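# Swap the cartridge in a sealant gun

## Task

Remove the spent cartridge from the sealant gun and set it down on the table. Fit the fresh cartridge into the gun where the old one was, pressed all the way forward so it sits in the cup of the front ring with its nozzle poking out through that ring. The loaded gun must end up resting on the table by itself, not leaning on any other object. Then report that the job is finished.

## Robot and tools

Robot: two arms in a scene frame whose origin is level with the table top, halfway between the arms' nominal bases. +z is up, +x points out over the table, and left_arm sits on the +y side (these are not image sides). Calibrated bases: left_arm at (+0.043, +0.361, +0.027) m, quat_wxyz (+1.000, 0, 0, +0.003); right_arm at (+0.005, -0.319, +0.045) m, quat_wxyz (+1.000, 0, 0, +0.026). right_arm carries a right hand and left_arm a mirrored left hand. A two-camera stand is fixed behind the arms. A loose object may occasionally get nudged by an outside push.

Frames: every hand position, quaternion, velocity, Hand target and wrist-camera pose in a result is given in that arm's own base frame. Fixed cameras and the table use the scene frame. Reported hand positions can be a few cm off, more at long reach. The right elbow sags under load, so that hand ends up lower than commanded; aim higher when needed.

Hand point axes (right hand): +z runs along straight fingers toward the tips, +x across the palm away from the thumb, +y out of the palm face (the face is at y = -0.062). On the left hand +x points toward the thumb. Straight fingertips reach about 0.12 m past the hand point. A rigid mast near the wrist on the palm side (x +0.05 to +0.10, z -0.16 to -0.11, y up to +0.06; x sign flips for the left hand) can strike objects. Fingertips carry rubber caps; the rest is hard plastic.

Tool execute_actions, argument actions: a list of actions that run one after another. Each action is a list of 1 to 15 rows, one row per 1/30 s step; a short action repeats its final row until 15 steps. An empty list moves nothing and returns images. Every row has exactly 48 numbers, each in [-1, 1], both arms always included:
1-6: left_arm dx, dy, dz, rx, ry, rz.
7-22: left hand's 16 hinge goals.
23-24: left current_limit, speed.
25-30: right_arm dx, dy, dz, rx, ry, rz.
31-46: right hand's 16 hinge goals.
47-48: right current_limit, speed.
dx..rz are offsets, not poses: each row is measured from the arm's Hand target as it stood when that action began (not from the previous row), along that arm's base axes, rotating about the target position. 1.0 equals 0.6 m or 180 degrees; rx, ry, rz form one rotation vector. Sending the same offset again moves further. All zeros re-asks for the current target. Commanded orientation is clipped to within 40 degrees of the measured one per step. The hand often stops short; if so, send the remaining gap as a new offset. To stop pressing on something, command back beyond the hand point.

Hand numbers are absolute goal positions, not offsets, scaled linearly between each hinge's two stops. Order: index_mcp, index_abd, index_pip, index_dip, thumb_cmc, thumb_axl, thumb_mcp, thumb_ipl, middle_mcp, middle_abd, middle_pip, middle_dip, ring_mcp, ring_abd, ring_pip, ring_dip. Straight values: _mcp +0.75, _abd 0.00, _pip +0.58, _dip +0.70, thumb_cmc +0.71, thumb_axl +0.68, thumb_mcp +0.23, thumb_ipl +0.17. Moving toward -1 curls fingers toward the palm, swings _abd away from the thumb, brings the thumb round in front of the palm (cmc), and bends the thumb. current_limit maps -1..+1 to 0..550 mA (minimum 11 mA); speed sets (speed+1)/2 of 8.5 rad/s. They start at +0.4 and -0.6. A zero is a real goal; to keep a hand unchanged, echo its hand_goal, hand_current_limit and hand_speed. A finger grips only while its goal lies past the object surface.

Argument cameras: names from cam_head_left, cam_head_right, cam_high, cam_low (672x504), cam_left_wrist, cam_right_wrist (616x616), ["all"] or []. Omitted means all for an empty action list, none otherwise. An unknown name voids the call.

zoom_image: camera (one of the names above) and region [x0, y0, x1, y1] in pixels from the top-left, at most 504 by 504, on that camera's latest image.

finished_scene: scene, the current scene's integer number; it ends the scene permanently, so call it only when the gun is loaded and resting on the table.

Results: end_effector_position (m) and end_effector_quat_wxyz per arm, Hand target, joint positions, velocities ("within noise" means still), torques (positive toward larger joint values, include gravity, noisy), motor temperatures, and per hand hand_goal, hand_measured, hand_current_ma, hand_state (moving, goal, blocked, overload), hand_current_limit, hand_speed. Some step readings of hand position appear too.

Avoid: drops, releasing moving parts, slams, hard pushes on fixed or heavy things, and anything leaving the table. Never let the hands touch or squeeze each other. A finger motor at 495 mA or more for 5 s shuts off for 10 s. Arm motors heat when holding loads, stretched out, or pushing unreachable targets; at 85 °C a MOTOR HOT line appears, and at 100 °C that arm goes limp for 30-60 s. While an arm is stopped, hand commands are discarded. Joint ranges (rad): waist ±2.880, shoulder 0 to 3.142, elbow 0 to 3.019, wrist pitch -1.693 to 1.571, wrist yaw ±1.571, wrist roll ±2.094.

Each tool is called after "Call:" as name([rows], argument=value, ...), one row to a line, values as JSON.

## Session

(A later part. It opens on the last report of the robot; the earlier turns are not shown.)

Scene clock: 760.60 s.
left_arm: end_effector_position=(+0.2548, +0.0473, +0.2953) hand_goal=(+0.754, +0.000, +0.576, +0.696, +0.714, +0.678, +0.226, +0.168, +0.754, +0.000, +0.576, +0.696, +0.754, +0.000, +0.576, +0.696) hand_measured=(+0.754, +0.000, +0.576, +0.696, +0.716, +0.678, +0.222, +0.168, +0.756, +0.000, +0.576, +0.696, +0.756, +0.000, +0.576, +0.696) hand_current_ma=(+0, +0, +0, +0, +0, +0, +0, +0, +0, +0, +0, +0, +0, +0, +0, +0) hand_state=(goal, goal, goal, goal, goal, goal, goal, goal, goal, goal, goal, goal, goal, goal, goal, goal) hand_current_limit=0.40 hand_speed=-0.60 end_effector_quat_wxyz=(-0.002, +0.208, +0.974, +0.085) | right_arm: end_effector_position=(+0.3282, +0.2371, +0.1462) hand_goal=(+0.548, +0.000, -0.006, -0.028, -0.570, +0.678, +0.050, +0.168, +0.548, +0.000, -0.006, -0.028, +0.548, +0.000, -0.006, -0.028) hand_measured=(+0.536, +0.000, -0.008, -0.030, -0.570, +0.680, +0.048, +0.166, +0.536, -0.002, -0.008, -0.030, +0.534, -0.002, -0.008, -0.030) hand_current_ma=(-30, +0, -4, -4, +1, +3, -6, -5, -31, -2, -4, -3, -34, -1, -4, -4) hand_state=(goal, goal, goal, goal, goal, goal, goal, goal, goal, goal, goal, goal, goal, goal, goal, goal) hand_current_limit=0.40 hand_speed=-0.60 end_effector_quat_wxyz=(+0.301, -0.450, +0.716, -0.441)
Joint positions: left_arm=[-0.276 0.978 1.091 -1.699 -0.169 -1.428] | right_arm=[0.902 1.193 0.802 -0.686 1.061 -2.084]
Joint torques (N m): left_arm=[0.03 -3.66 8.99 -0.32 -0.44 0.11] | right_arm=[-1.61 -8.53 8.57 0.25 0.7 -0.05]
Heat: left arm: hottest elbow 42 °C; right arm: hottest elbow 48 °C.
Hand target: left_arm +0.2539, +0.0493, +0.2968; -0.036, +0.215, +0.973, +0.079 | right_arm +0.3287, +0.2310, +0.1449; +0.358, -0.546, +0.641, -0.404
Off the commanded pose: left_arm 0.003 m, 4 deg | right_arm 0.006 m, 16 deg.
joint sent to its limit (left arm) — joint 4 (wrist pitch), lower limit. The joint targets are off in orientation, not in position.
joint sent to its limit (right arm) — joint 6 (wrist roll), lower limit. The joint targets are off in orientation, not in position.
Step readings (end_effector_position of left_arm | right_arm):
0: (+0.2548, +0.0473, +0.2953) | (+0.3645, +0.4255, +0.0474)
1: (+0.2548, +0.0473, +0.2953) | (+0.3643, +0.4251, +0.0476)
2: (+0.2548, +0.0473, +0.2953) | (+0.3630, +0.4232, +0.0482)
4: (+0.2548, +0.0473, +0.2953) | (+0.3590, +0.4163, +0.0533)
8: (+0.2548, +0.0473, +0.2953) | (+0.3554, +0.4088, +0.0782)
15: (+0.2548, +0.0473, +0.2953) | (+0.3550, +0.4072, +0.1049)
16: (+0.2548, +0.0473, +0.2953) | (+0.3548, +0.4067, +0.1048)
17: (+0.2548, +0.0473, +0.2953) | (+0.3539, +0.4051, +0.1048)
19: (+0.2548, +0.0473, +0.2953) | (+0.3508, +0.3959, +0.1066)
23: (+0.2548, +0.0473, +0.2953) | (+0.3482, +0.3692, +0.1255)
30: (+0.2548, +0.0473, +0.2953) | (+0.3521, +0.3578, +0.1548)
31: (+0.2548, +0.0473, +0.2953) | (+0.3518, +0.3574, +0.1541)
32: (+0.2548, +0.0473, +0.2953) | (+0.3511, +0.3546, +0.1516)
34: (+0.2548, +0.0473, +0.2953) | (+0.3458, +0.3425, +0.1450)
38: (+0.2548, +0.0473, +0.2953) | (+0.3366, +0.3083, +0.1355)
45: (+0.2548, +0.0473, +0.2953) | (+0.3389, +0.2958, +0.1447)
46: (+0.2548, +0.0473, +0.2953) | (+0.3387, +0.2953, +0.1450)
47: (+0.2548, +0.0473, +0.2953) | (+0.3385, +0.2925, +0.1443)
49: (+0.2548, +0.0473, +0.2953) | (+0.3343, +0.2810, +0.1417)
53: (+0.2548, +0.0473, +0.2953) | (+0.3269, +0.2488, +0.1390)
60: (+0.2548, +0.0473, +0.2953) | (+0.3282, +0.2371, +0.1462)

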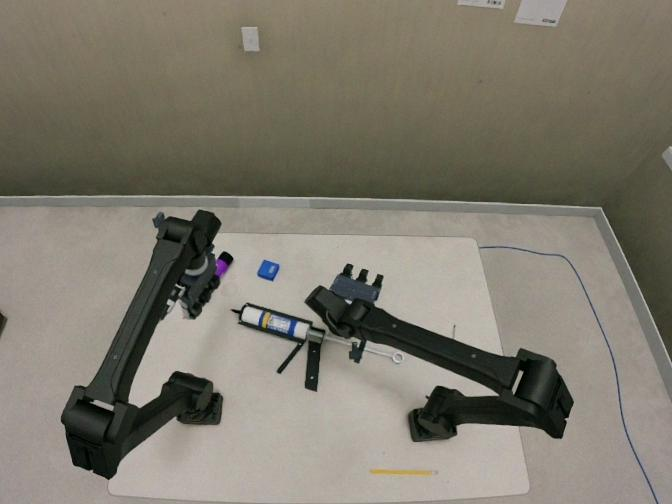

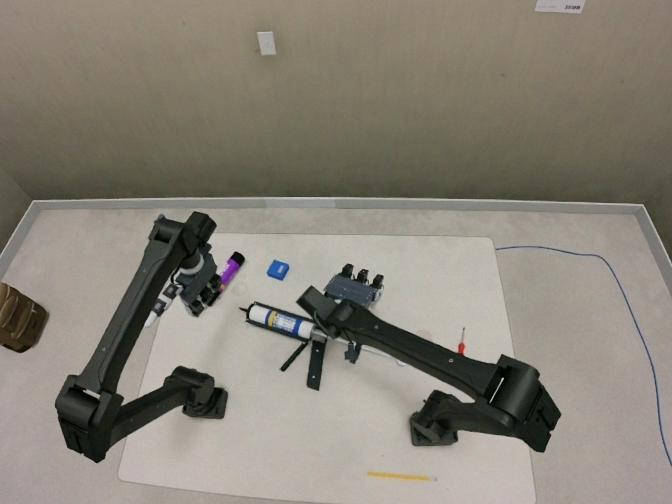

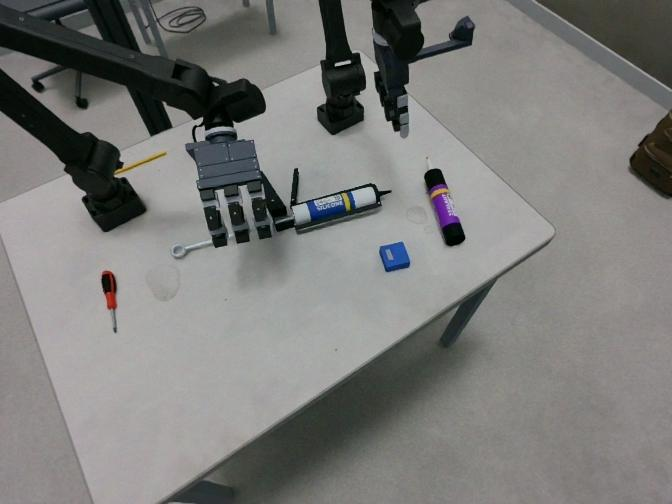

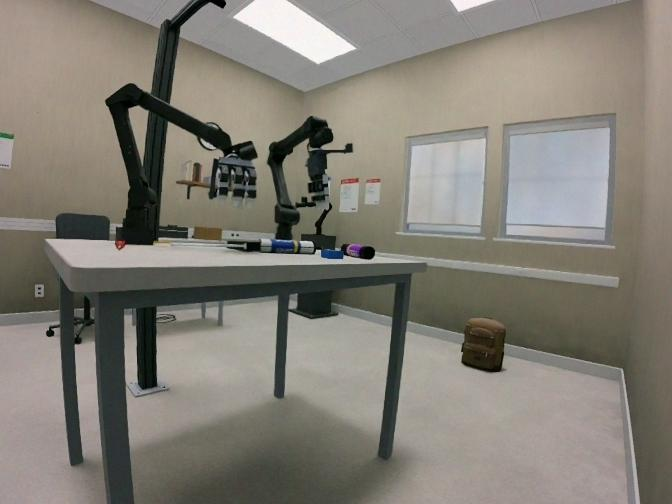

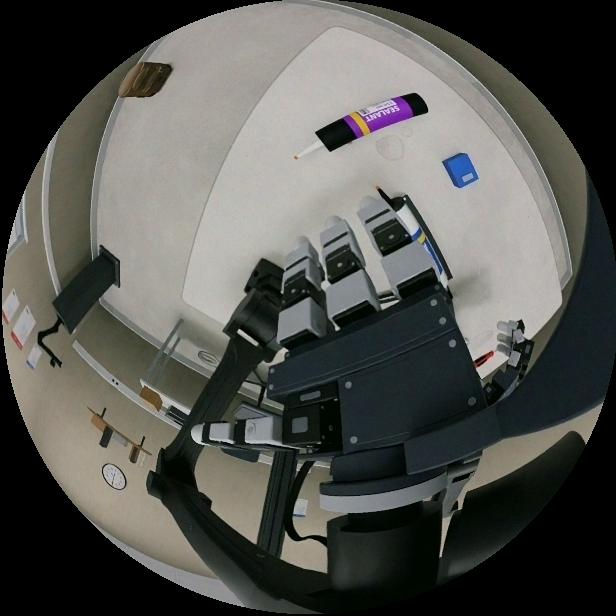

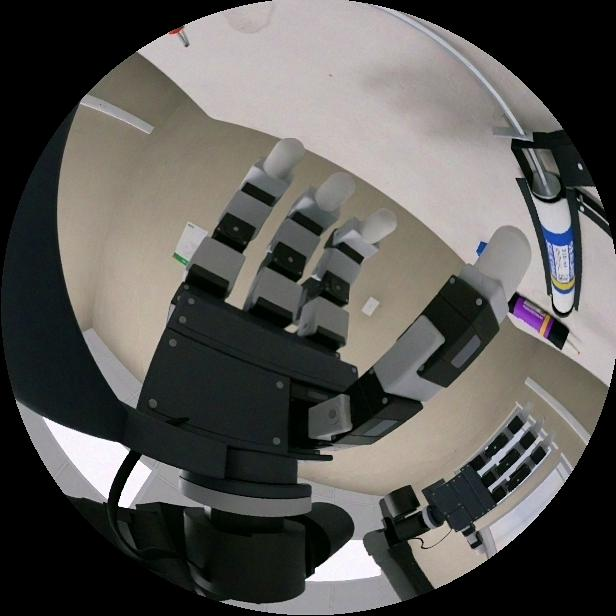

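Call:
execute_actions([
  [[0,0,0,0,0,0,0.754,0,0.576,0.696,0.714,0.678,0.226,0.168,0.754,0,0.576,0.696,0.754,0,0.576,0.696,0.4,-0.6,-0.0245,-0.0105,0.02,0.0579,0.0359,-0.0815,0.754,0,0.576,0.696,0.6,0.678,0.226,0.168,0.754,0,0.576,0.696,0.754,0,0.576,0.696,0.4,-0.6]],
  [[0,0,0,0,0,0,0.754,0,0.576,0.696,0.714,0.678,0.226,0.168,0.754,0,0.576,0.696,0.754,0,0.576,0.696,0.4,-0.6,-0.0245,-0.0105,0.02,0.0579,0.0359,-0.0815,0.754,0,0.576,0.696,0.6,0.678,0.226,0.168,0.754,0,0.576,0.696,0.754,0,0.576,0.696,0.4,-0.6]],
  [[0,0,0,0,0,0,0.754,0,0.576,0.696,0.714,0.678,0.226,0.168,0.754,0,0.576,0.696,0.754,0,0.576,0.696,0.4,-0.6,-0.0245,-0.0105,0.02,0.0579,0.0359,-0.0815,0.754,0,0.576,0.696,0.6,0.678,0.226,0.168,0.754,0,0.576,0.696,0.754,0,0.576,0.696,0.4,-0.6]],
  [[0,0,0,0,0,0,0.754,0,0.576,0.696,0.714,0.678,0.226,0.168,0.754,0,0.576,0.696,0.754,0,0.576,0.696,0.4,-0.6,-0.0245,-0.0105,0,0.0579,0.0359,-0.0815,0.754,0,0.576,0.696,0.6,0.678,0.226,0.168,0.754,0,0.576,0.696,0.754,0,0.576,0.696,0.4,-0.6]],
  [[0,0,0,0,0,0,0.754,0,0.576,0.696,0.714,0.678,0.226,0.168,0.754,0,0.576,0.696,0.754,0,0.576,0.696,0.4,-0.6,-0.0245,-0.0105,0,0.0579,0.0359,-0.0815,0.754,0,0.576,0.696,0.6,0.678,0.226,0.168,0.754,0,0.576,0.696,0.754,0,0.576,0.696,0.4,-0.6]],
  [[0,0,0,0,0,0,0.754,0,0.576,0.696,0.714,0.678,0.226,0.168,0.754,0,0.576,0.696,0.754,0,0.576,0.696,0.4,-0.6,-0.0245,-0.0105,0,0.0579,0.0359,-0.0815,0.754,0,0.576,0.696,0.6,0.678,0.226,0.168,0.754,0,0.576,0.696,0.754,0,0.576,0.696,0.4,-0.6]],
], cameras=["cam_head_left","cam_high","cam_right_wrist","cam_low"])

Scene clock: 831.50 s.
left_arm: end_effector_position=(+0.2548, +0.0473, +0.2953) hand_goal=(+0.754, +0.000, +0.576, +0.696, +0.714, +0.678, +0.226, +0.168, +0.754, +0.000, +0.576, +0.696, +0.754, +0.000, +0.576, +0.696) hand_measured=(+0.754, +0.000, +0.576, +0.696, +0.716, +0.678, +0.222, +0.168, +0.756, +0.000, +0.576, +0.696, +0.756, +0.000, +0.576, +0.696) hand_current_ma=(+0, +0, +0, +0, +0, +0, +0, +0, +0, +0, +0, +0, +0, +0, +0, +0) hand_state=(goal, goal, goal, goal, goal, goal, goal, goal, goal, goal, goal, goal, goal, goal, goal, goal) hand_current_limit=0.40 hand_speed=-0.60 end_effector_quat_wxyz=(-0.002, +0.208, +0.974, +0.085) | right_arm: end_effector_position=(+0.2401, +0.1983, +0.1816) hand_goal=(+0.754, +0.000, +0.576, +0.696, +0.600, +0.678, +0.226, +0.168, +0.754, +0.000, +0.576, +0.696, +0.754, +0.000, +0.576, +0.696) hand_measured=(+0.750, +0.000, +0.574, +0.694, +0.598, +0.680, +0.220, +0.166, +0.750, -0.002, +0.574, +0.694, +0.750, -0.002, +0.574, +0.694) hand_current_ma=(-7, +0, -3, -5, -3, +3, -16, -5, -6, -2, -3, -3, -6, -1, -3, -4) hand_state=(goal, goal, goal, goal, goal, goal, goal, goal, goal, goal, goal, goal, goal, goal, goal, goal) hand_current_limit=0.40 hand_speed=-0.60 end_effector_quat_wxyz=(+0.003, +0.156, +0.988, +0.002)
Joint positions: left_arm=[-0.276 0.978 1.091 -1.699 -0.169 -1.428] | right_arm=[0.577 0.924 0.806 -1.444 0.001 -0.681]
Joint torques (N m): left_arm=[-0.03 -3.84 9.01 -0.32 -0.44 0.12] | right_arm=[-1.79 -4.25 8.47 -0.51 -0.12 0.09]
Heat: left arm: hottest elbow 42 °C; right arm: hottest elbow 50 °C.
Hand target: left_arm +0.2539, +0.0493, +0.2968; -0.036, +0.215, +0.973, +0.079 | right_arm +0.2405, +0.1932, +0.1809; +0.000, +0.169, +0.986, +0.001
Off the commanded pose: left_arm 0.003 m, 4 deg | right_arm 0.005 m, 2 deg.
joint sent to its limit (left arm) — joint 4 (wrist pitch), lower limit. The joint targets are off in orientation, not in position.
Step readings (end_effector_position of left_arm | right_arm):
0: (+0.2548, +0.0473, +0.2953) | (+0.3282, +0.2371, +0.1462)
1: (+0.2548, +0.0473, +0.2953) | (+0.3275, +0.2378, +0.1456)
2: (+0.2548, +0.0473, +0.2953) | (+0.3248, +0.2406, +0.1438)
4: (+0.2548, +0.0473, +0.2953) | (+0.3168, +0.2432, +0.1409)
8: (+0.2548, +0.0473, +0.2953) | (+0.3115, +0.2343, +0.1509)
15: (+0.2548, +0.0473, +0.2953) | (+0.3137, +0.2300, +0.1622)
16: (+0.2548, +0.0473, +0.2953) | (+0.3129, +0.2302, +0.1616)
17: (+0.2548, +0.0473, +0.2953) | (+0.3098, +0.2296, +0.1592)
19: (+0.2548, +0.0473, +0.2953) | (+0.2998, +0.2255, +0.1540)
23: (+0.2548, +0.0473, +0.2953) | (+0.2873, +0.2126, +0.1465)
30: (+0.2548, +0.0473, +0.2953) | (+0.2831, +0.2065, +0.1477)
31: (+0.2548, +0.0473, +0.2953) | (+0.2832, +0.2078, +0.1495)
32: (+0.2548, +0.0473, +0.2953) | (+0.2807, +0.2103, +0.1506)
34: (+0.2548, +0.0473, +0.2953) | (+0.2738, +0.2129, +0.1523)
38: (+0.2548, +0.0473, +0.2953) | (+0.2691, +0.2051, +0.1542)
45: (+0.2548, +0.0473, +0.2953) | (+0.2699, +0.2024, +0.1612)
46: (+0.2548, +0.0473, +0.2953) | (+0.2698, +0.2035, +0.1623)
47: (+0.2548, +0.0473, +0.2953) | (+0.2670, +0.2064, +0.1628)
49: (+0.2548, +0.0473, +0.2953) | (+0.2595, +0.2105, +0.1624)
53: (+0.2548, +0.0473, +0.2953) | (+0.2566, +0.2049, +0.1614)
60: (+0.2548, +0.0473, +0.2953) | (+0.2580, +0.2018, +0.1621)
61: (+0.2548, +0.0473, +0.2953) | (+0.2573, +0.2026, +0.1621)
62: (+0.2548, +0.0473, +0.2953) | (+0.2547, +0.2052, +0.1624)
64: (+0.2548, +0.0473, +0.2953) | (+0.2479, +0.2098, +0.1649)
68: (+0.2548, +0.0473, +0.2953) | (+0.2480, +0.2056, +0.1728)
75: (+0.2548, +0.0473, +0.2953) | (+0.2510, +0.2031, +0.1774)
76: (+0.2548, +0.0473, +0.2953) | (+0.2504, +0.2041, +0.1776)
77: (+0.2548, +0.0473, +0.2953) | (+0.2484, +0.2069, +0.1787)
79: (+0.2548, +0.0473, +0.2953) | (+0.2424, +0.2113, +0.1808)
83: (+0.2548, +0.0473, +0.2953) | (+0.2370, +0.2036, +0.1800)
90: (+0.2548, +0.0473, +0.2953) | (+0.2385, +0.1993, +0.1816)
Images, in order (width x height): cam_head_left 672x504, cam_high 672x504, cam_low 672x504, cam_right_wrist 616x616.

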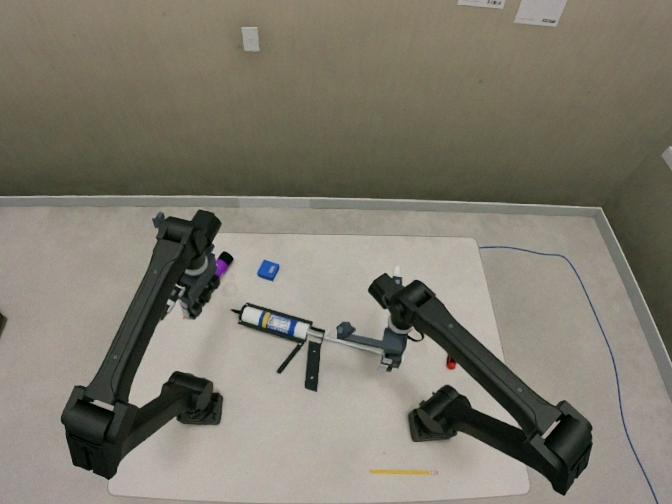

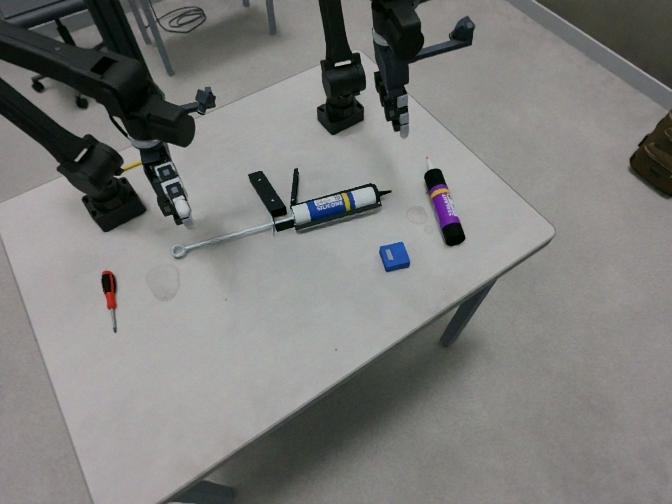

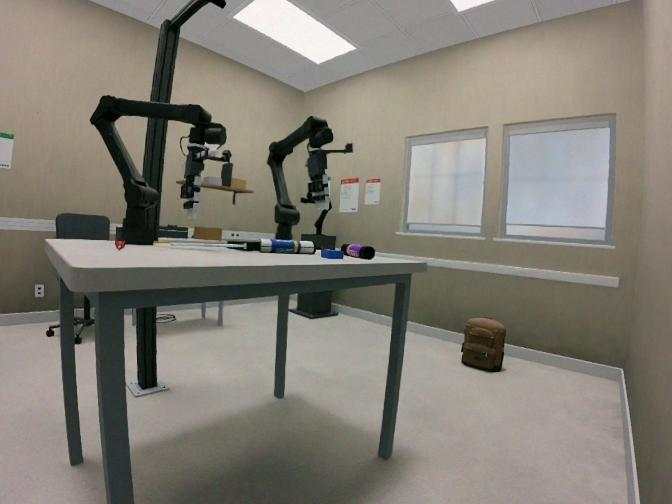

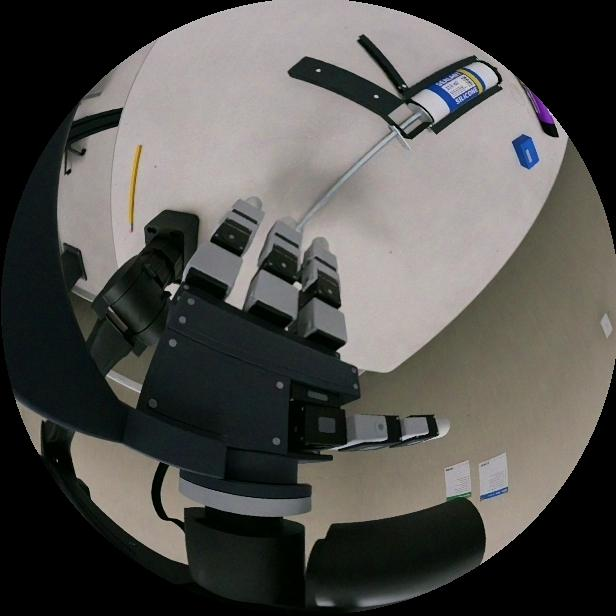

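Call:
zoom_image(camera="cam_right_wrist", region=[200, 100, 400, 300])

Call:
zoom_image(camera="cam_high", region=[110, 130, 410, 290])

Scaled by 2.520 from the camera's 616x616 image, which has a finer 880x880 frame.

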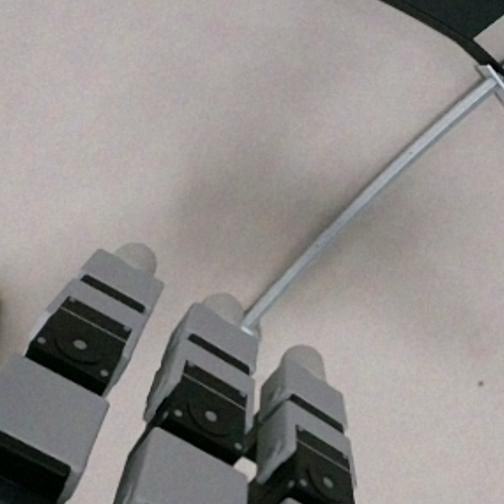

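Scaled by 1.680 from the camera's 672x504 image, which has a finer 960x720 frame.

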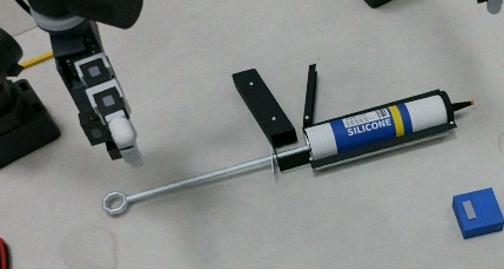

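Call:
execute_actions([
  [[0,0,0,0,0,0,0.754,0,0.576,0.696,0.714,0.678,0.226,0.168,0.754,0,0.576,0.696,0.754,0,0.576,0.696,0.4,-0.6,0,0,-0.065,0,0,0,0.754,0,0.576,0.696,0.6,0.678,0.226,0.168,0.754,0,0.576,0.696,0.754,0,0.576,0.696,0.4,-0.6]],
  [[0,0,0,0,0,0,0.754,0,0.576,0.696,0.714,0.678,0.226,0.168,0.754,0,0.576,0.696,0.754,0,0.576,0.696,0.4,-0.6,0,0,-0.065,0,0,0,0.754,0,0.576,0.696,0.6,0.678,0.226,0.168,0.754,0,0.576,0.696,0.754,0,0.576,0.696,0.4,-0.6]],
], cameras=["cam_head_left","cam_high","cam_right_wrist","cam_low"])

Call:
zoom_image(camera="cam_right_wrist", region=[200, 100, 400, 300])

Call:
zoom_image(camera="cam_high", region=[110, 130, 410, 290])

Scene clock: 846.53 s.
left_arm: end_effector_position=(+0.2548, +0.0473, +0.2953) hand_goal=(+0.754, +0.000, +0.576, +0.696, +0.714, +0.678, +0.226, +0.168, +0.754, +0.000, +0.576, +0.696, +0.754, +0.000, +0.576, +0.696) hand_measured=(+0.754, +0.000, +0.576, +0.696, +0.716, +0.678, +0.222, +0.168, +0.756, +0.000, +0.576, +0.696, +0.756, +0.000, +0.576, +0.696) hand_current_ma=(+0, +0, +0, +0, +0, +0, +0, +0, +0, +0, +0, +0, +0, +0, +0, +0) hand_state=(goal, goal, goal, goal, goal, goal, goal, goal, goal, goal, goal, goal, goal, goal, goal, goal) hand_current_limit=0.40 hand_speed=-0.60 end_effector_quat_wxyz=(-0.002, +0.208, +0.974, +0.085) | right_arm: end_effector_position=(+0.2339, +0.1942, +0.1036) hand_goal=(+0.754, +0.000, +0.576, +0.696, +0.600, +0.678, +0.226, +0.168, +0.754, +0.000, +0.576, +0.696, +0.754, +0.000, +0.576, +0.696) hand_measured=(+0.750, +0.000, +0.574, +0.694, +0.598, +0.680, +0.220, +0.166, +0.752, -0.002, +0.574, +0.694, +0.752, -0.002, +0.574, +0.694) hand_current_ma=(-6, +0, -3, -5, -3, +3, -16, -5, -5, -2, -3, -3, -5, -1, -3, -4) hand_state=(goal, goal, goal, goal, goal, goal, goal, goal, goal, goal, goal, goal, goal, goal, goal, goal) hand_current_limit=0.40 hand_speed=-0.60 end_effector_quat_wxyz=(-0.002, +0.157, +0.988, -0.002)
Joint positions: left_arm=[-0.276 0.978 1.091 -1.699 -0.169 -1.428] | right_arm=[0.577 0.969 0.623 -1.229 0.001 -0.68]
Joint torques (N m): left_arm=[-0.09 -3.84 8.98 -0.36 -0.44 0.11] | right_arm=[-1.79 -3.08 8.4 0.44 -0.11 0.11]
Heat: left arm: hottest elbow 42 °C; right arm: hottest elbow 49 °C.
Hand target: left_arm +0.2539, +0.0493, +0.2968; -0.036, +0.215, +0.973, +0.079 | right_arm +0.2404, +0.1932, +0.1028; +0.000, +0.169, +0.986, +0.001
Off the commanded pose: left_arm 0.003 m, 4 deg | right_arm 0.007 m, 2 deg.
joint sent to its limit (left arm) — joint 4 (wrist pitch), lower limit. The joint targets are off in orientation, not in position.
Step readings (end_effector_position of left_arm | right_arm):
0: (+0.2548, +0.0473, +0.2953) | (+0.2401, +0.1983, +0.1816)
1: (+0.2548, +0.0473, +0.2953) | (+0.2399, +0.1981, +0.1811)
2: (+0.2548, +0.0473, +0.2953) | (+0.2396, +0.1979, +0.1789)
4: (+0.2548, +0.0473, +0.2953) | (+0.2391, +0.1976, +0.1709)
8: (+0.2548, +0.0473, +0.2953) | (+0.2318, +0.1928, +0.1479)
15: (+0.2548, +0.0473, +0.2953) | (+0.2333, +0.1938, +0.1428)
16: (+0.2548, +0.0473, +0.2953) | (+0.2337, +0.1940, +0.1428)
17: (+0.2548, +0.0473, +0.2953) | (+0.2346, +0.1946, +0.1413)
19: (+0.2548, +0.0473, +0.2953) | (+0.2367, +0.1960, +0.1353)
23: (+0.2548, +0.0473, +0.2953) | (+0.2325, +0.1933, +0.1134)
30: (+0.2548, +0.0473, +0.2953) | (+0.2331, +0.1937, +0.1033)
Images, in order (width x height): cam_head_left 672x504, cam_high 672x504, cam_low 672x504, cam_right_wrist 616x616.

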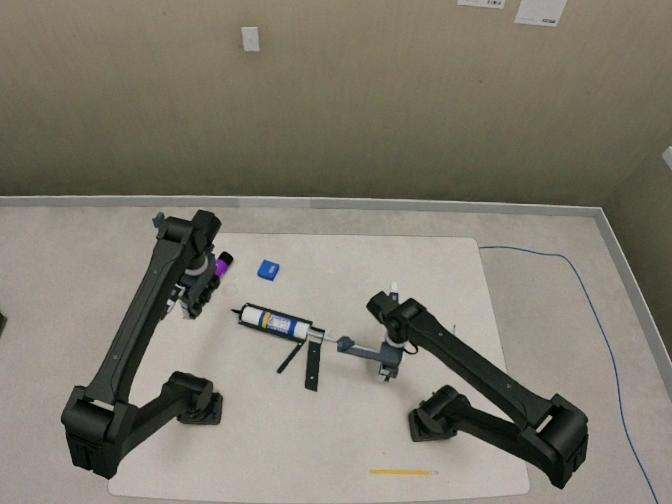

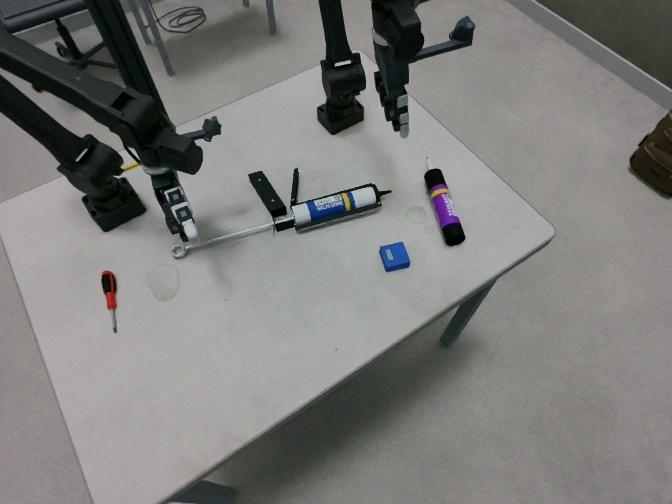

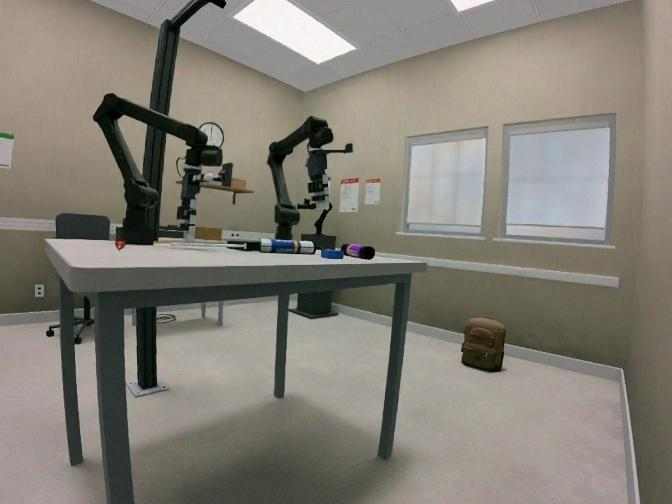

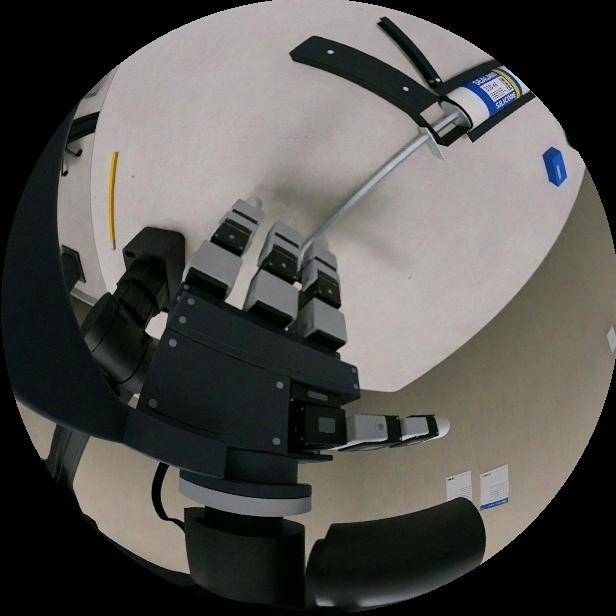

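Scaled by 2.520 from the camera's 616x616 image, which has a finer 880x880 frame.

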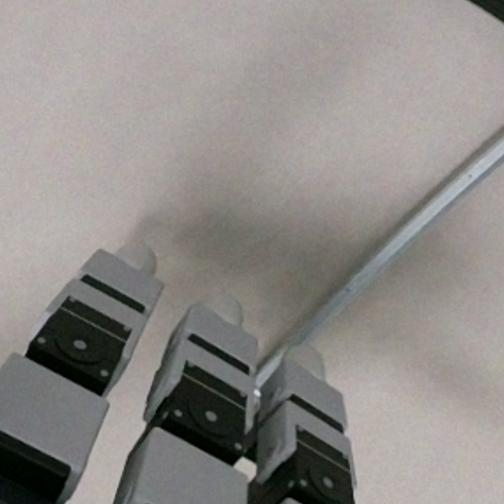

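Scaled by 1.680 from the camera's 672x504 image, which has a finer 960x720 frame.

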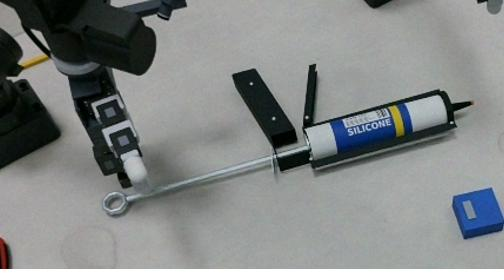

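Call:
execute_actions([
  [[0,0,0,0,0,0,0.754,0,0.576,0.696,0.714,0.678,0.226,0.168,0.754,0,0.576,0.696,0.754,0,0.576,0.696,0.4,-0.6,0.015,0,0,0,0,0,0.754,0,0.576,0.696,0.6,0.678,0.226,0.168,0.754,0,0.576,0.696,0.754,0,0.576,0.696,0.4,-0.6]],
  [[0,0,0,0,0,0,0.754,0,0.576,0.696,0.714,0.678,0.226,0.168,0.754,0,0.576,0.696,0.754,0,0.576,0.696,0.4,-0.6,0.0,0,-0.028,0,0,0,0.754,0,0.576,0.696,0.6,0.678,0.226,0.168,0.754,0,0.576,0.696,0.754,0,0.576,0.696,0.4,-0.6]],
], cameras=["cam_high","cam_right_wrist","cam_low"])

Call:
zoom_image(camera="cam_right_wrist", region=[200, 100, 400, 300])

Call:
zoom_image(camera="cam_high", region=[110, 160, 260, 290])

Scene clock: 856.00 s.
left_arm: end_effector_position=(+0.2548, +0.0473, +0.2953) hand_goal=(+0.754, +0.000, +0.576, +0.696, +0.714, +0.678, +0.226, +0.168, +0.754, +0.000, +0.576, +0.696, +0.754, +0.000, +0.576, +0.696) hand_measured=(+0.754, +0.000, +0.576, +0.696, +0.716, +0.678, +0.222, +0.168, +0.756, +0.000, +0.576, +0.696, +0.756, +0.000, +0.576, +0.696) hand_current_ma=(+0, +0, +0, +0, +0, +0, +0, +0, +0, +0, +0, +0, +0, +0, +0, +0) hand_state=(goal, goal, goal, goal, goal, goal, goal, goal, goal, goal, goal, goal, goal, goal, goal, goal) hand_current_limit=0.40 hand_speed=-0.60 end_effector_quat_wxyz=(-0.002, +0.208, +0.974, +0.085) | right_arm: end_effector_position=(+0.2461, +0.1957, +0.0903) hand_goal=(+0.754, +0.000, +0.576, +0.696, +0.600, +0.678, +0.226, +0.168, +0.754, +0.000, +0.576, +0.696, +0.754, +0.000, +0.576, +0.696) hand_measured=(+0.750, +0.000, +0.574, +0.694, +0.598, +0.680, +0.220, +0.166, +0.752, -0.002, +0.574, +0.694, +0.752, -0.002, +0.574, +0.694) hand_current_ma=(-6, +0, -3, -4, -3, +3, -16, -5, -5, -2, -3, -3, -5, -1, -3, -4) hand_state=(goal, goal, goal, goal, goal, goal, goal, goal, goal, goal, goal, goal, goal, goal, goal, goal) hand_current_limit=0.40 hand_speed=-0.60 end_effector_quat_wxyz=(+0.002, +0.165, +0.986, +0.001)
Joint positions: left_arm=[-0.276 0.978 1.091 -1.699 -0.169 -1.428] | right_arm=[0.559 1.016 0.61 -1.161 0 -0.68]
Joint torques (N m): left_arm=[0.03 -3.78 8.99 -0.34 -0.44 0.11] | right_arm=[-1.96 -3.02 7.79 0.38 -0.1 -0.12]
Heat: left arm: hottest elbow 42 °C; right arm: hottest elbow 49 °C.
Hand target: left_arm +0.2539, +0.0493, +0.2968; -0.036, +0.215, +0.973, +0.079 | right_arm +0.2496, +0.1933, +0.0861; +0.000, +0.169, +0.986, +0.001
Off the commanded pose: left_arm 0.003 m, 4 deg | right_arm 0.006 m, 1 deg.
joint sent to its limit (left arm) — joint 4 (wrist pitch), lower limit. The joint targets are off in orientation, not in position.
Step readings (end_effector_position of left_arm | right_arm):
0: (+0.2548, +0.0473, +0.2953) | (+0.2340, +0.1942, +0.1036)
1: (+0.2548, +0.0473, +0.2953) | (+0.2340, +0.1942, +0.1036)
2: (+0.2548, +0.0473, +0.2953) | (+0.2341, +0.1942, +0.1035)
4: (+0.2548, +0.0473, +0.2953) | (+0.2356, +0.1936, +0.1026)
8: (+0.2548, +0.0473, +0.2953) | (+0.2384, +0.1914, +0.0990)
15: (+0.2548, +0.0473, +0.2953) | (+0.2390, +0.1911, +0.0977)
16: (+0.2548, +0.0473, +0.2953) | (+0.2392, +0.1912, +0.0978)
17: (+0.2548, +0.0473, +0.2953) | (+0.2400, +0.1918, +0.0979)
19: (+0.2548, +0.0473, +0.2953) | (+0.2433, +0.1938, +0.0979)
23: (+0.2548, +0.0473, +0.2953) | (+0.2468, +0.1960, +0.0946)
30: (+0.2548, +0.0473, +0.2953) | (+0.2458, +0.1954, +0.0902)
Images, in order (width x height): cam_high 672x504, cam_low 672x504, cam_right_wrist 616x616.

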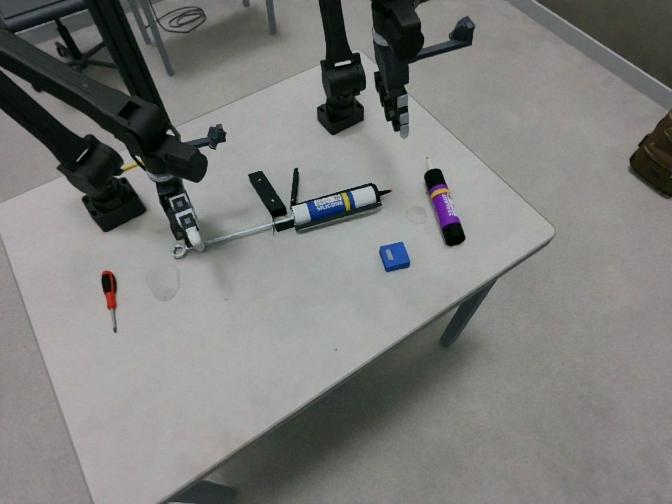

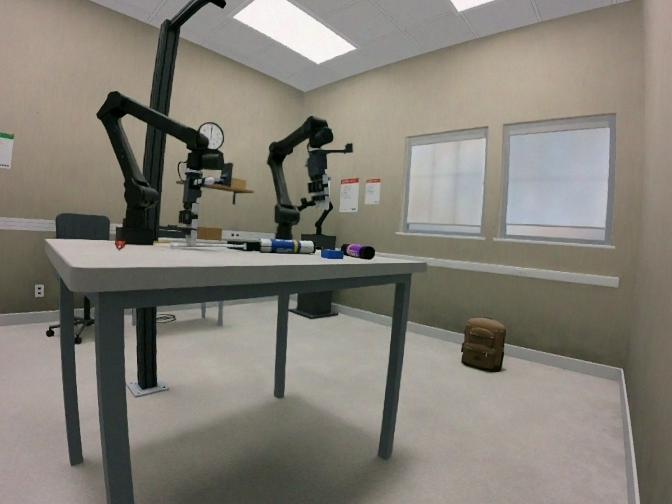

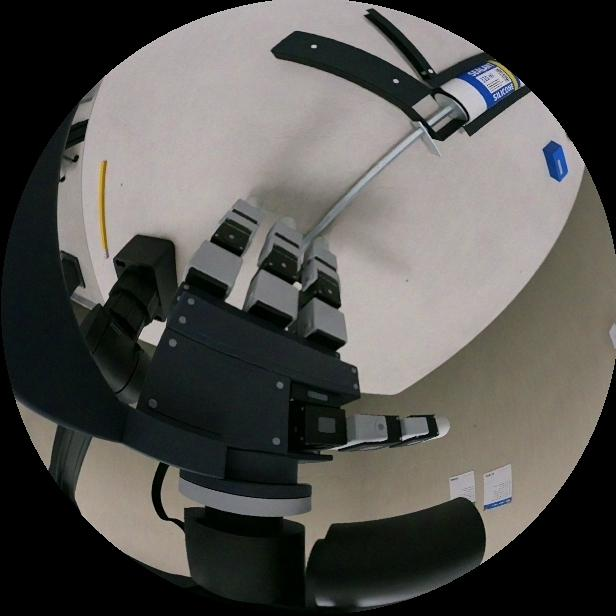

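Scaled by 2.520 from the camera's 616x616 image, which has a finer 880x880 frame.

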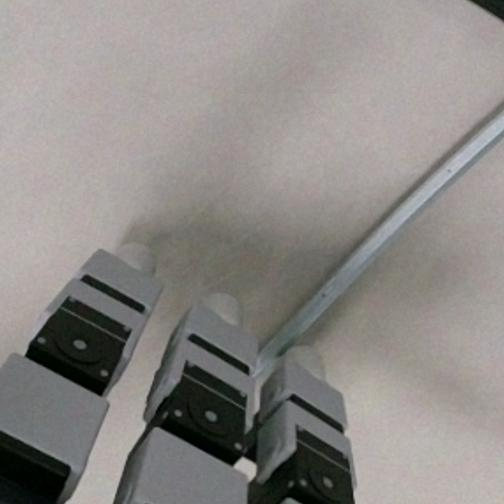

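Scaled by 3.360 from the camera's 672x504 image, which has a finer 960x720 frame.

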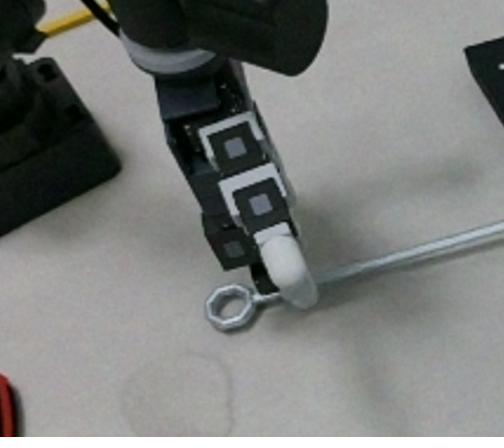

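Call:
execute_actions([
  [[0,0,0,0,0,0,0.754,0,0.576,0.696,0.714,0.678,0.226,0.168,0.754,0,0.576,0.696,0.754,0,0.576,0.696,0.4,-0.6,-0.0083,-0.0236,0,0,0,0,0.754,0,0.576,0.696,0.6,0.678,0.226,0.168,0.754,0,0.576,0.696,0.754,0,0.576,0.696,0.4,-0.6]],
  [[0,0,0,0,0,0,0.754,0,0.576,0.696,0.714,0.678,0.226,0.168,0.754,0,0.576,0.696,0.754,0,0.576,0.696,0.4,-0.6,-0.0083,-0.0236,0,0,0,0,0.754,0,0.576,0.696,0.6,0.678,0.226,0.168,0.754,0,0.576,0.696,0.754,0,0.576,0.696,0.4,-0.6]],
  [[0,0,0,0,0,0,0.754,0,0.576,0.696,0.714,0.678,0.226,0.168,0.754,0,0.576,0.696,0.754,0,0.576,0.696,0.4,-0.6,-0.0083,-0.0236,0,0,0,0,0.754,0,0.576,0.696,0.6,0.678,0.226,0.168,0.754,0,0.576,0.696,0.754,0,0.576,0.696,0.4,-0.6]],
], cameras=["cam_head_left","cam_high","cam_right_wrist","cam_low"])

Call:
zoom_image(camera="cam_high", region=[110, 130, 410, 290])

Scene clock: 867.00 s.
left_arm: end_effector_position=(+0.2548, +0.0473, +0.2953) hand_goal=(+0.754, +0.000, +0.576, +0.696, +0.714, +0.678, +0.226, +0.168, +0.754, +0.000, +0.576, +0.696, +0.754, +0.000, +0.576, +0.696) hand_measured=(+0.754, +0.000, +0.576, +0.696, +0.716, +0.678, +0.222, +0.168, +0.756, +0.000, +0.576, +0.696, +0.756, +0.000, +0.576, +0.696) hand_current_ma=(+0, +0, +0, +0, +0, +0, +0, +0, +0, +0, +0, +0, +0, +0, +0, +0) hand_state=(goal, goal, goal, goal, goal, goal, goal, goal, goal, goal, goal, goal, goal, goal, goal, goal) hand_current_limit=0.40 hand_speed=-0.60 end_effector_quat_wxyz=(-0.002, +0.208, +0.974, +0.085) | right_arm: end_effector_position=(+0.2383, +0.1565, +0.0882) hand_goal=(+0.754, +0.000, +0.576, +0.696, +0.600, +0.678, +0.226, +0.168, +0.754, +0.000, +0.576, +0.696, +0.754, +0.000, +0.576, +0.696) hand_measured=(+0.742, +0.000, +0.570, +0.692, +0.598, +0.680, +0.220, +0.166, +0.752, -0.002, +0.574, +0.694, +0.752, -0.002, +0.574, +0.694) hand_current_ma=(-27, +1, -10, -5, -3, +3, -16, -5, -5, -2, -3, -3, -5, -1, -3, -4) hand_state=(goal, goal, goal, goal, goal, goal, goal, goal, goal, goal, goal, goal, goal, goal, goal, goal) hand_current_limit=0.40 hand_speed=-0.60 end_effector_quat_wxyz=(+0.006, +0.168, +0.986, +0.005)
Joint positions: left_arm=[-0.276 0.978 1.091 -1.699 -0.169 -1.428] | right_arm=[0.419 0.921 0.549 -1.184 -0.001 -0.815]
Joint torques (N m): left_arm=[0.09 -3.84 9.01 -0.38 -0.44 0.11] | right_arm=[-2.26 -3.43 7.75 -0.73 -0.07 -0.24]
Motor temperatures (°C): left_arm=[31 34 42 29 31 30] | right_arm=[33 33 49 30 31 30]
Heat: left arm: hottest elbow 42 °C; right arm: hottest elbow 49 °C.
Hand target: left_arm +0.2539, +0.0493, +0.2968; -0.036, +0.215, +0.973, +0.079 | right_arm +0.2345, +0.1508, +0.0861; +0.000, +0.169, +0.986, +0.001
Off the commanded pose: left_arm 0.003 m, 4 deg | right_arm 0.007 m, 1 deg.
joint sent to its limit (left arm) — joint 4 (wrist pitch), lower limit. The joint targets are off in orientation, not in position.
Step readings (end_effector_position of left_arm | right_arm):
0: (+0.2548, +0.0473, +0.2953) | (+0.2461, +0.1957, +0.0903)
1: (+0.2548, +0.0473, +0.2953) | (+0.2461, +0.1955, +0.0902)
2: (+0.2548, +0.0473, +0.2953) | (+0.2460, +0.1950, +0.0898)
4: (+0.2548, +0.0473, +0.2953) | (+0.2460, +0.1917, +0.0881)
8: (+0.2548, +0.0473, +0.2953) | (+0.2450, +0.1839, +0.0847)
15: (+0.2548, +0.0473, +0.2953) | (+0.2441, +0.1825, +0.0850)
16: (+0.2548, +0.0473, +0.2953) | (+0.2441, +0.1825, +0.0851)
17: (+0.2548, +0.0473, +0.2953) | (+0.2439, +0.1820, +0.0850)
19: (+0.2548, +0.0473, +0.2953) | (+0.2439, +0.1788, +0.0854)
23: (+0.2548, +0.0473, +0.2953) | (+0.2432, +0.1712, +0.0862)
30: (+0.2548, +0.0473, +0.2953) | (+0.2421, +0.1697, +0.0867)
31: (+0.2548, +0.0473, +0.2953) | (+0.2420, +0.1696, +0.0867)
32: (+0.2548, +0.0473, +0.2953) | (+0.2415, +0.1691, +0.0866)
34: (+0.2548, +0.0473, +0.2953) | (+0.2407, +0.1654, +0.0863)
38: (+0.2548, +0.0473, +0.2953) | (+0.2398, +0.1579, +0.0873)
45: (+0.2548, +0.0473, +0.2953) | (+0.2387, +0.1563, +0.0882)
Images, in order (width x height): cam_head_left 672x504, cam_high 672x504, cam_low 672x504, cam_right_wrist 616x616.

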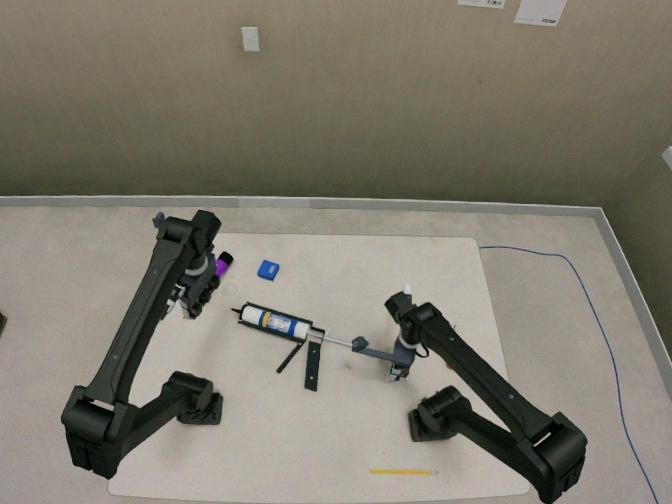

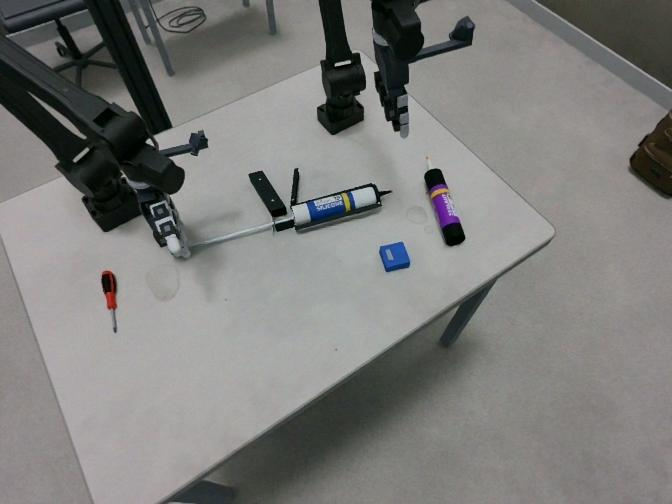

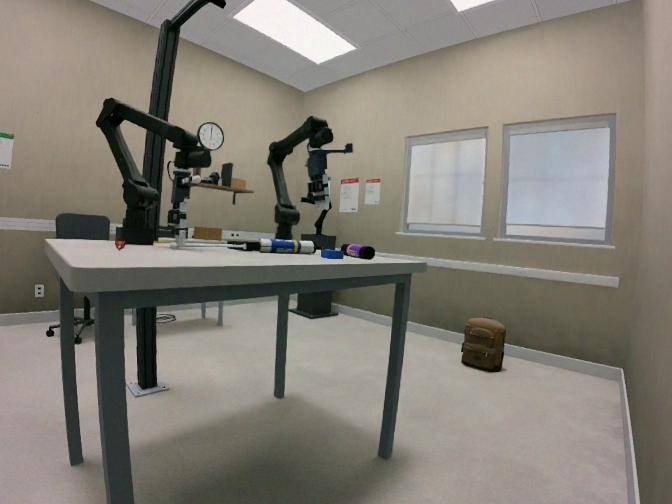

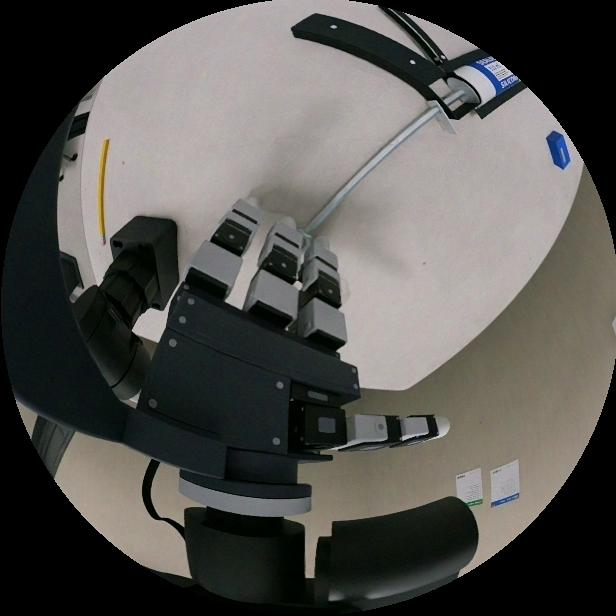

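Scaled by 1.680 from the camera's 672x504 image, which has a finer 960x720 frame.

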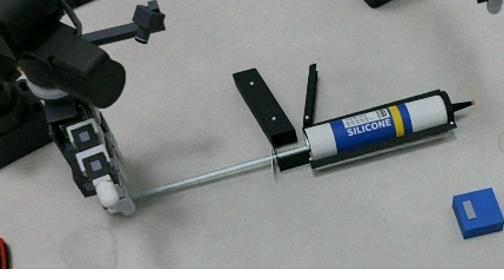

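Call:
execute_actions([
  [[0,0,0,0,0,0,0.754,0,0.576,0.696,0.714,0.678,0.226,0.168,0.754,0,0.576,0.696,0.754,0,0.576,0.696,0.4,-0.6,-0.0083,-0.0236,0,0,0,0,0.754,0,0.576,0.696,0.6,0.678,0.226,0.168,0.754,0,0.576,0.696,0.754,0,0.576,0.696,0.4,-0.6]],
  [[0,0,0,0,0,0,0.754,0,0.576,0.696,0.714,0.678,0.226,0.168,0.754,0,0.576,0.696,0.754,0,0.576,0.696,0.4,-0.6,-0.0083,-0.0236,0,0,0,0,0.754,0,0.576,0.696,0.6,0.678,0.226,0.168,0.754,0,0.576,0.696,0.754,0,0.576,0.696,0.4,-0.6]],
], cameras=["cam_head_left","cam_high","cam_right_wrist"])

Call:
zoom_image(camera="cam_high", region=[110, 130, 410, 290])

Call:
zoom_image(camera="cam_head_left", region=[220, 290, 420, 400])

Scene clock: 875.27 s.
left_arm: end_effector_position=(+0.2548, +0.0473, +0.2953) hand_goal=(+0.754, +0.000, +0.576, +0.696, +0.714, +0.678, +0.226, +0.168, +0.754, +0.000, +0.576, +0.696, +0.754, +0.000, +0.576, +0.696) hand_measured=(+0.754, +0.000, +0.576, +0.696, +0.716, +0.678, +0.222, +0.168, +0.756, +0.000, +0.576, +0.696, +0.756, +0.000, +0.576, +0.696) hand_current_ma=(+0, +0, +0, +0, +0, +0, +0, +0, +0, +0, +0, +0, +0, +0, +0, +0) hand_state=(goal, goal, goal, goal, goal, goal, goal, goal, goal, goal, goal, goal, goal, goal, goal, goal) hand_current_limit=0.40 hand_speed=-0.60 end_effector_quat_wxyz=(-0.002, +0.208, +0.974, +0.085) | right_arm: end_effector_position=(+0.2275, +0.1264, +0.0863) hand_goal=(+0.754, +0.000, +0.576, +0.696, +0.600, +0.678, +0.226, +0.168, +0.754, +0.000, +0.576, +0.696, +0.754, +0.000, +0.576, +0.696) hand_measured=(+0.750, +0.002, +0.574, +0.694, +0.598, +0.680, +0.220, +0.166, +0.750, -0.002, +0.574, +0.694, +0.752, -0.002, +0.574, +0.694) hand_current_ma=(-6, +3, -3, -4, -3, +3, -16, -5, -7, -2, -4, -3, -5, -1, -3, -4) hand_state=(goal, goal, goal, goal, goal, goal, goal, goal, goal, goal, goal, goal, goal, goal, goal, goal) hand_current_limit=0.40 hand_speed=-0.60 end_effector_quat_wxyz=(+0.003, +0.169, +0.986, +0.002)
Joint positions: left_arm=[-0.276 0.978 1.091 -1.699 -0.169 -1.428] | right_arm=[0.296 0.852 0.513 -1.224 -0.001 -0.936]
Joint torques (N m): left_arm=[-0.09 -3.78 9.01 -0.32 -0.44 0.11] | right_arm=[-2.02 -2.73 8.09 -0.66 -0.07 -0.21]
Heat: left arm: hottest elbow 42 °C; right arm: hottest elbow 49 °C.
Hand target: left_arm +0.2539, +0.0493, +0.2968; -0.036, +0.215, +0.973, +0.079 | right_arm +0.2246, +0.1224, +0.0860; +0.000, +0.169, +0.986, +0.001
Off the commanded pose: left_arm 0.003 m, 4 deg | right_arm 0.005 m, 0 deg.
joint sent to its limit (left arm) — joint 4 (wrist pitch), lower limit. The joint targets are off in orientation, not in position.
Step readings (end_effector_position of left_arm | right_arm):
0: (+0.2548, +0.0473, +0.2953) | (+0.2382, +0.1565, +0.0882)
1: (+0.2548, +0.0473, +0.2953) | (+0.2382, +0.1564, +0.0882)
2: (+0.2548, +0.0473, +0.2953) | (+0.2380, +0.1558, +0.0881)
4: (+0.2548, +0.0473, +0.2953) | (+0.2375, +0.1526, +0.0884)
8: (+0.2548, +0.0473, +0.2953) | (+0.2355, +0.1438, +0.0880)
15: (+0.2548, +0.0473, +0.2953) | (+0.2336, +0.1414, +0.0876)
16: (+0.2548, +0.0473, +0.2953) | (+0.2334, +0.1413, +0.0875)
17: (+0.2548, +0.0473, +0.2953) | (+0.2331, +0.1406, +0.0875)
19: (+0.2548, +0.0473, +0.2953) | (+0.2326, +0.1370, +0.0877)
23: (+0.2548, +0.0473, +0.2953) | (+0.2299, +0.1283, +0.0867)
30: (+0.2548, +0.0473, +0.2953) | (+0.2279, +0.1263, +0.0863)
Images, in order (width x height): cam_head_left 672x504, cam_high 672x504, cam_right_wrist 616x616.

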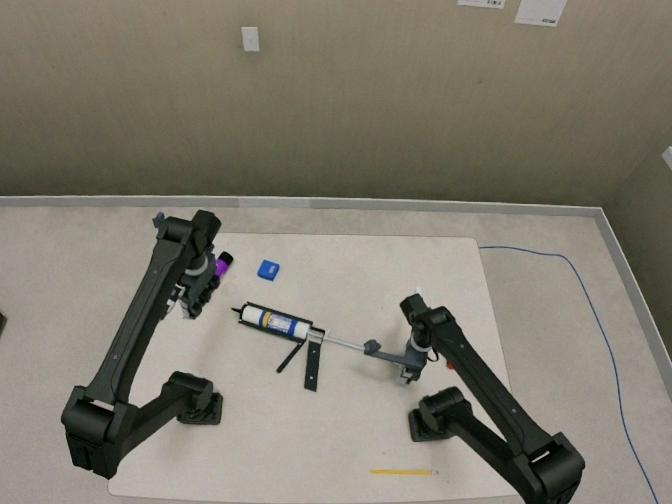

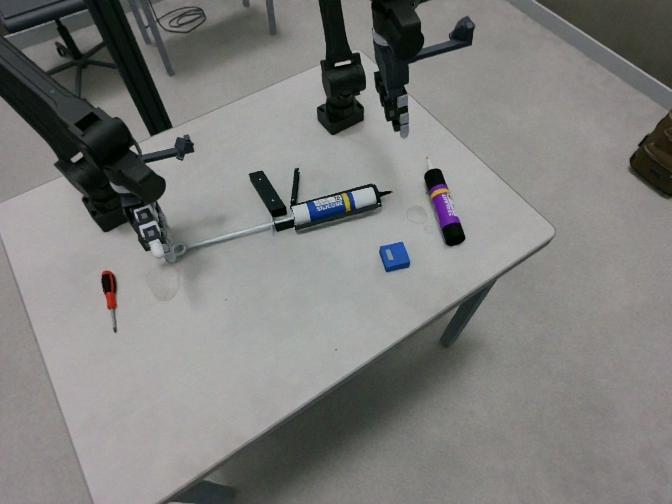

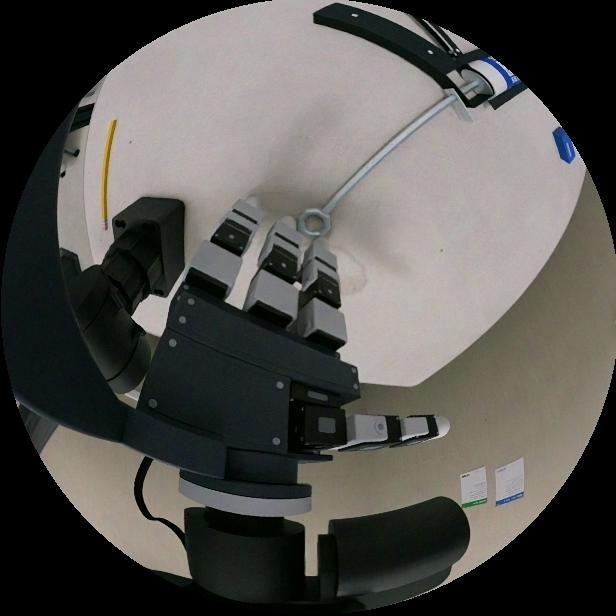

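Scaled by 1.680 from the camera's 672x504 image, which has a finer 960x720 frame.

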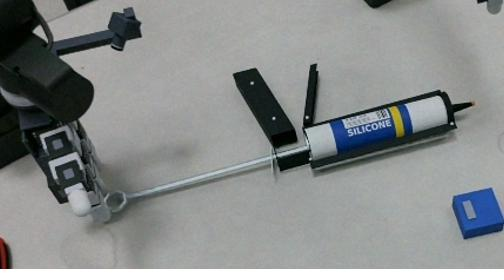

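Scaled by 2.520 from the camera's 672x504 image, which has a finer 960x720 frame.

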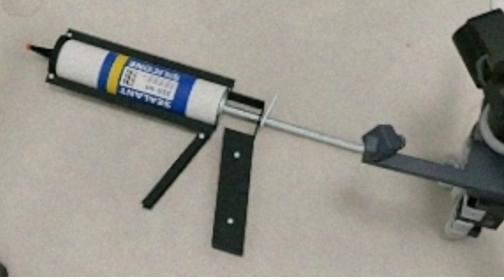

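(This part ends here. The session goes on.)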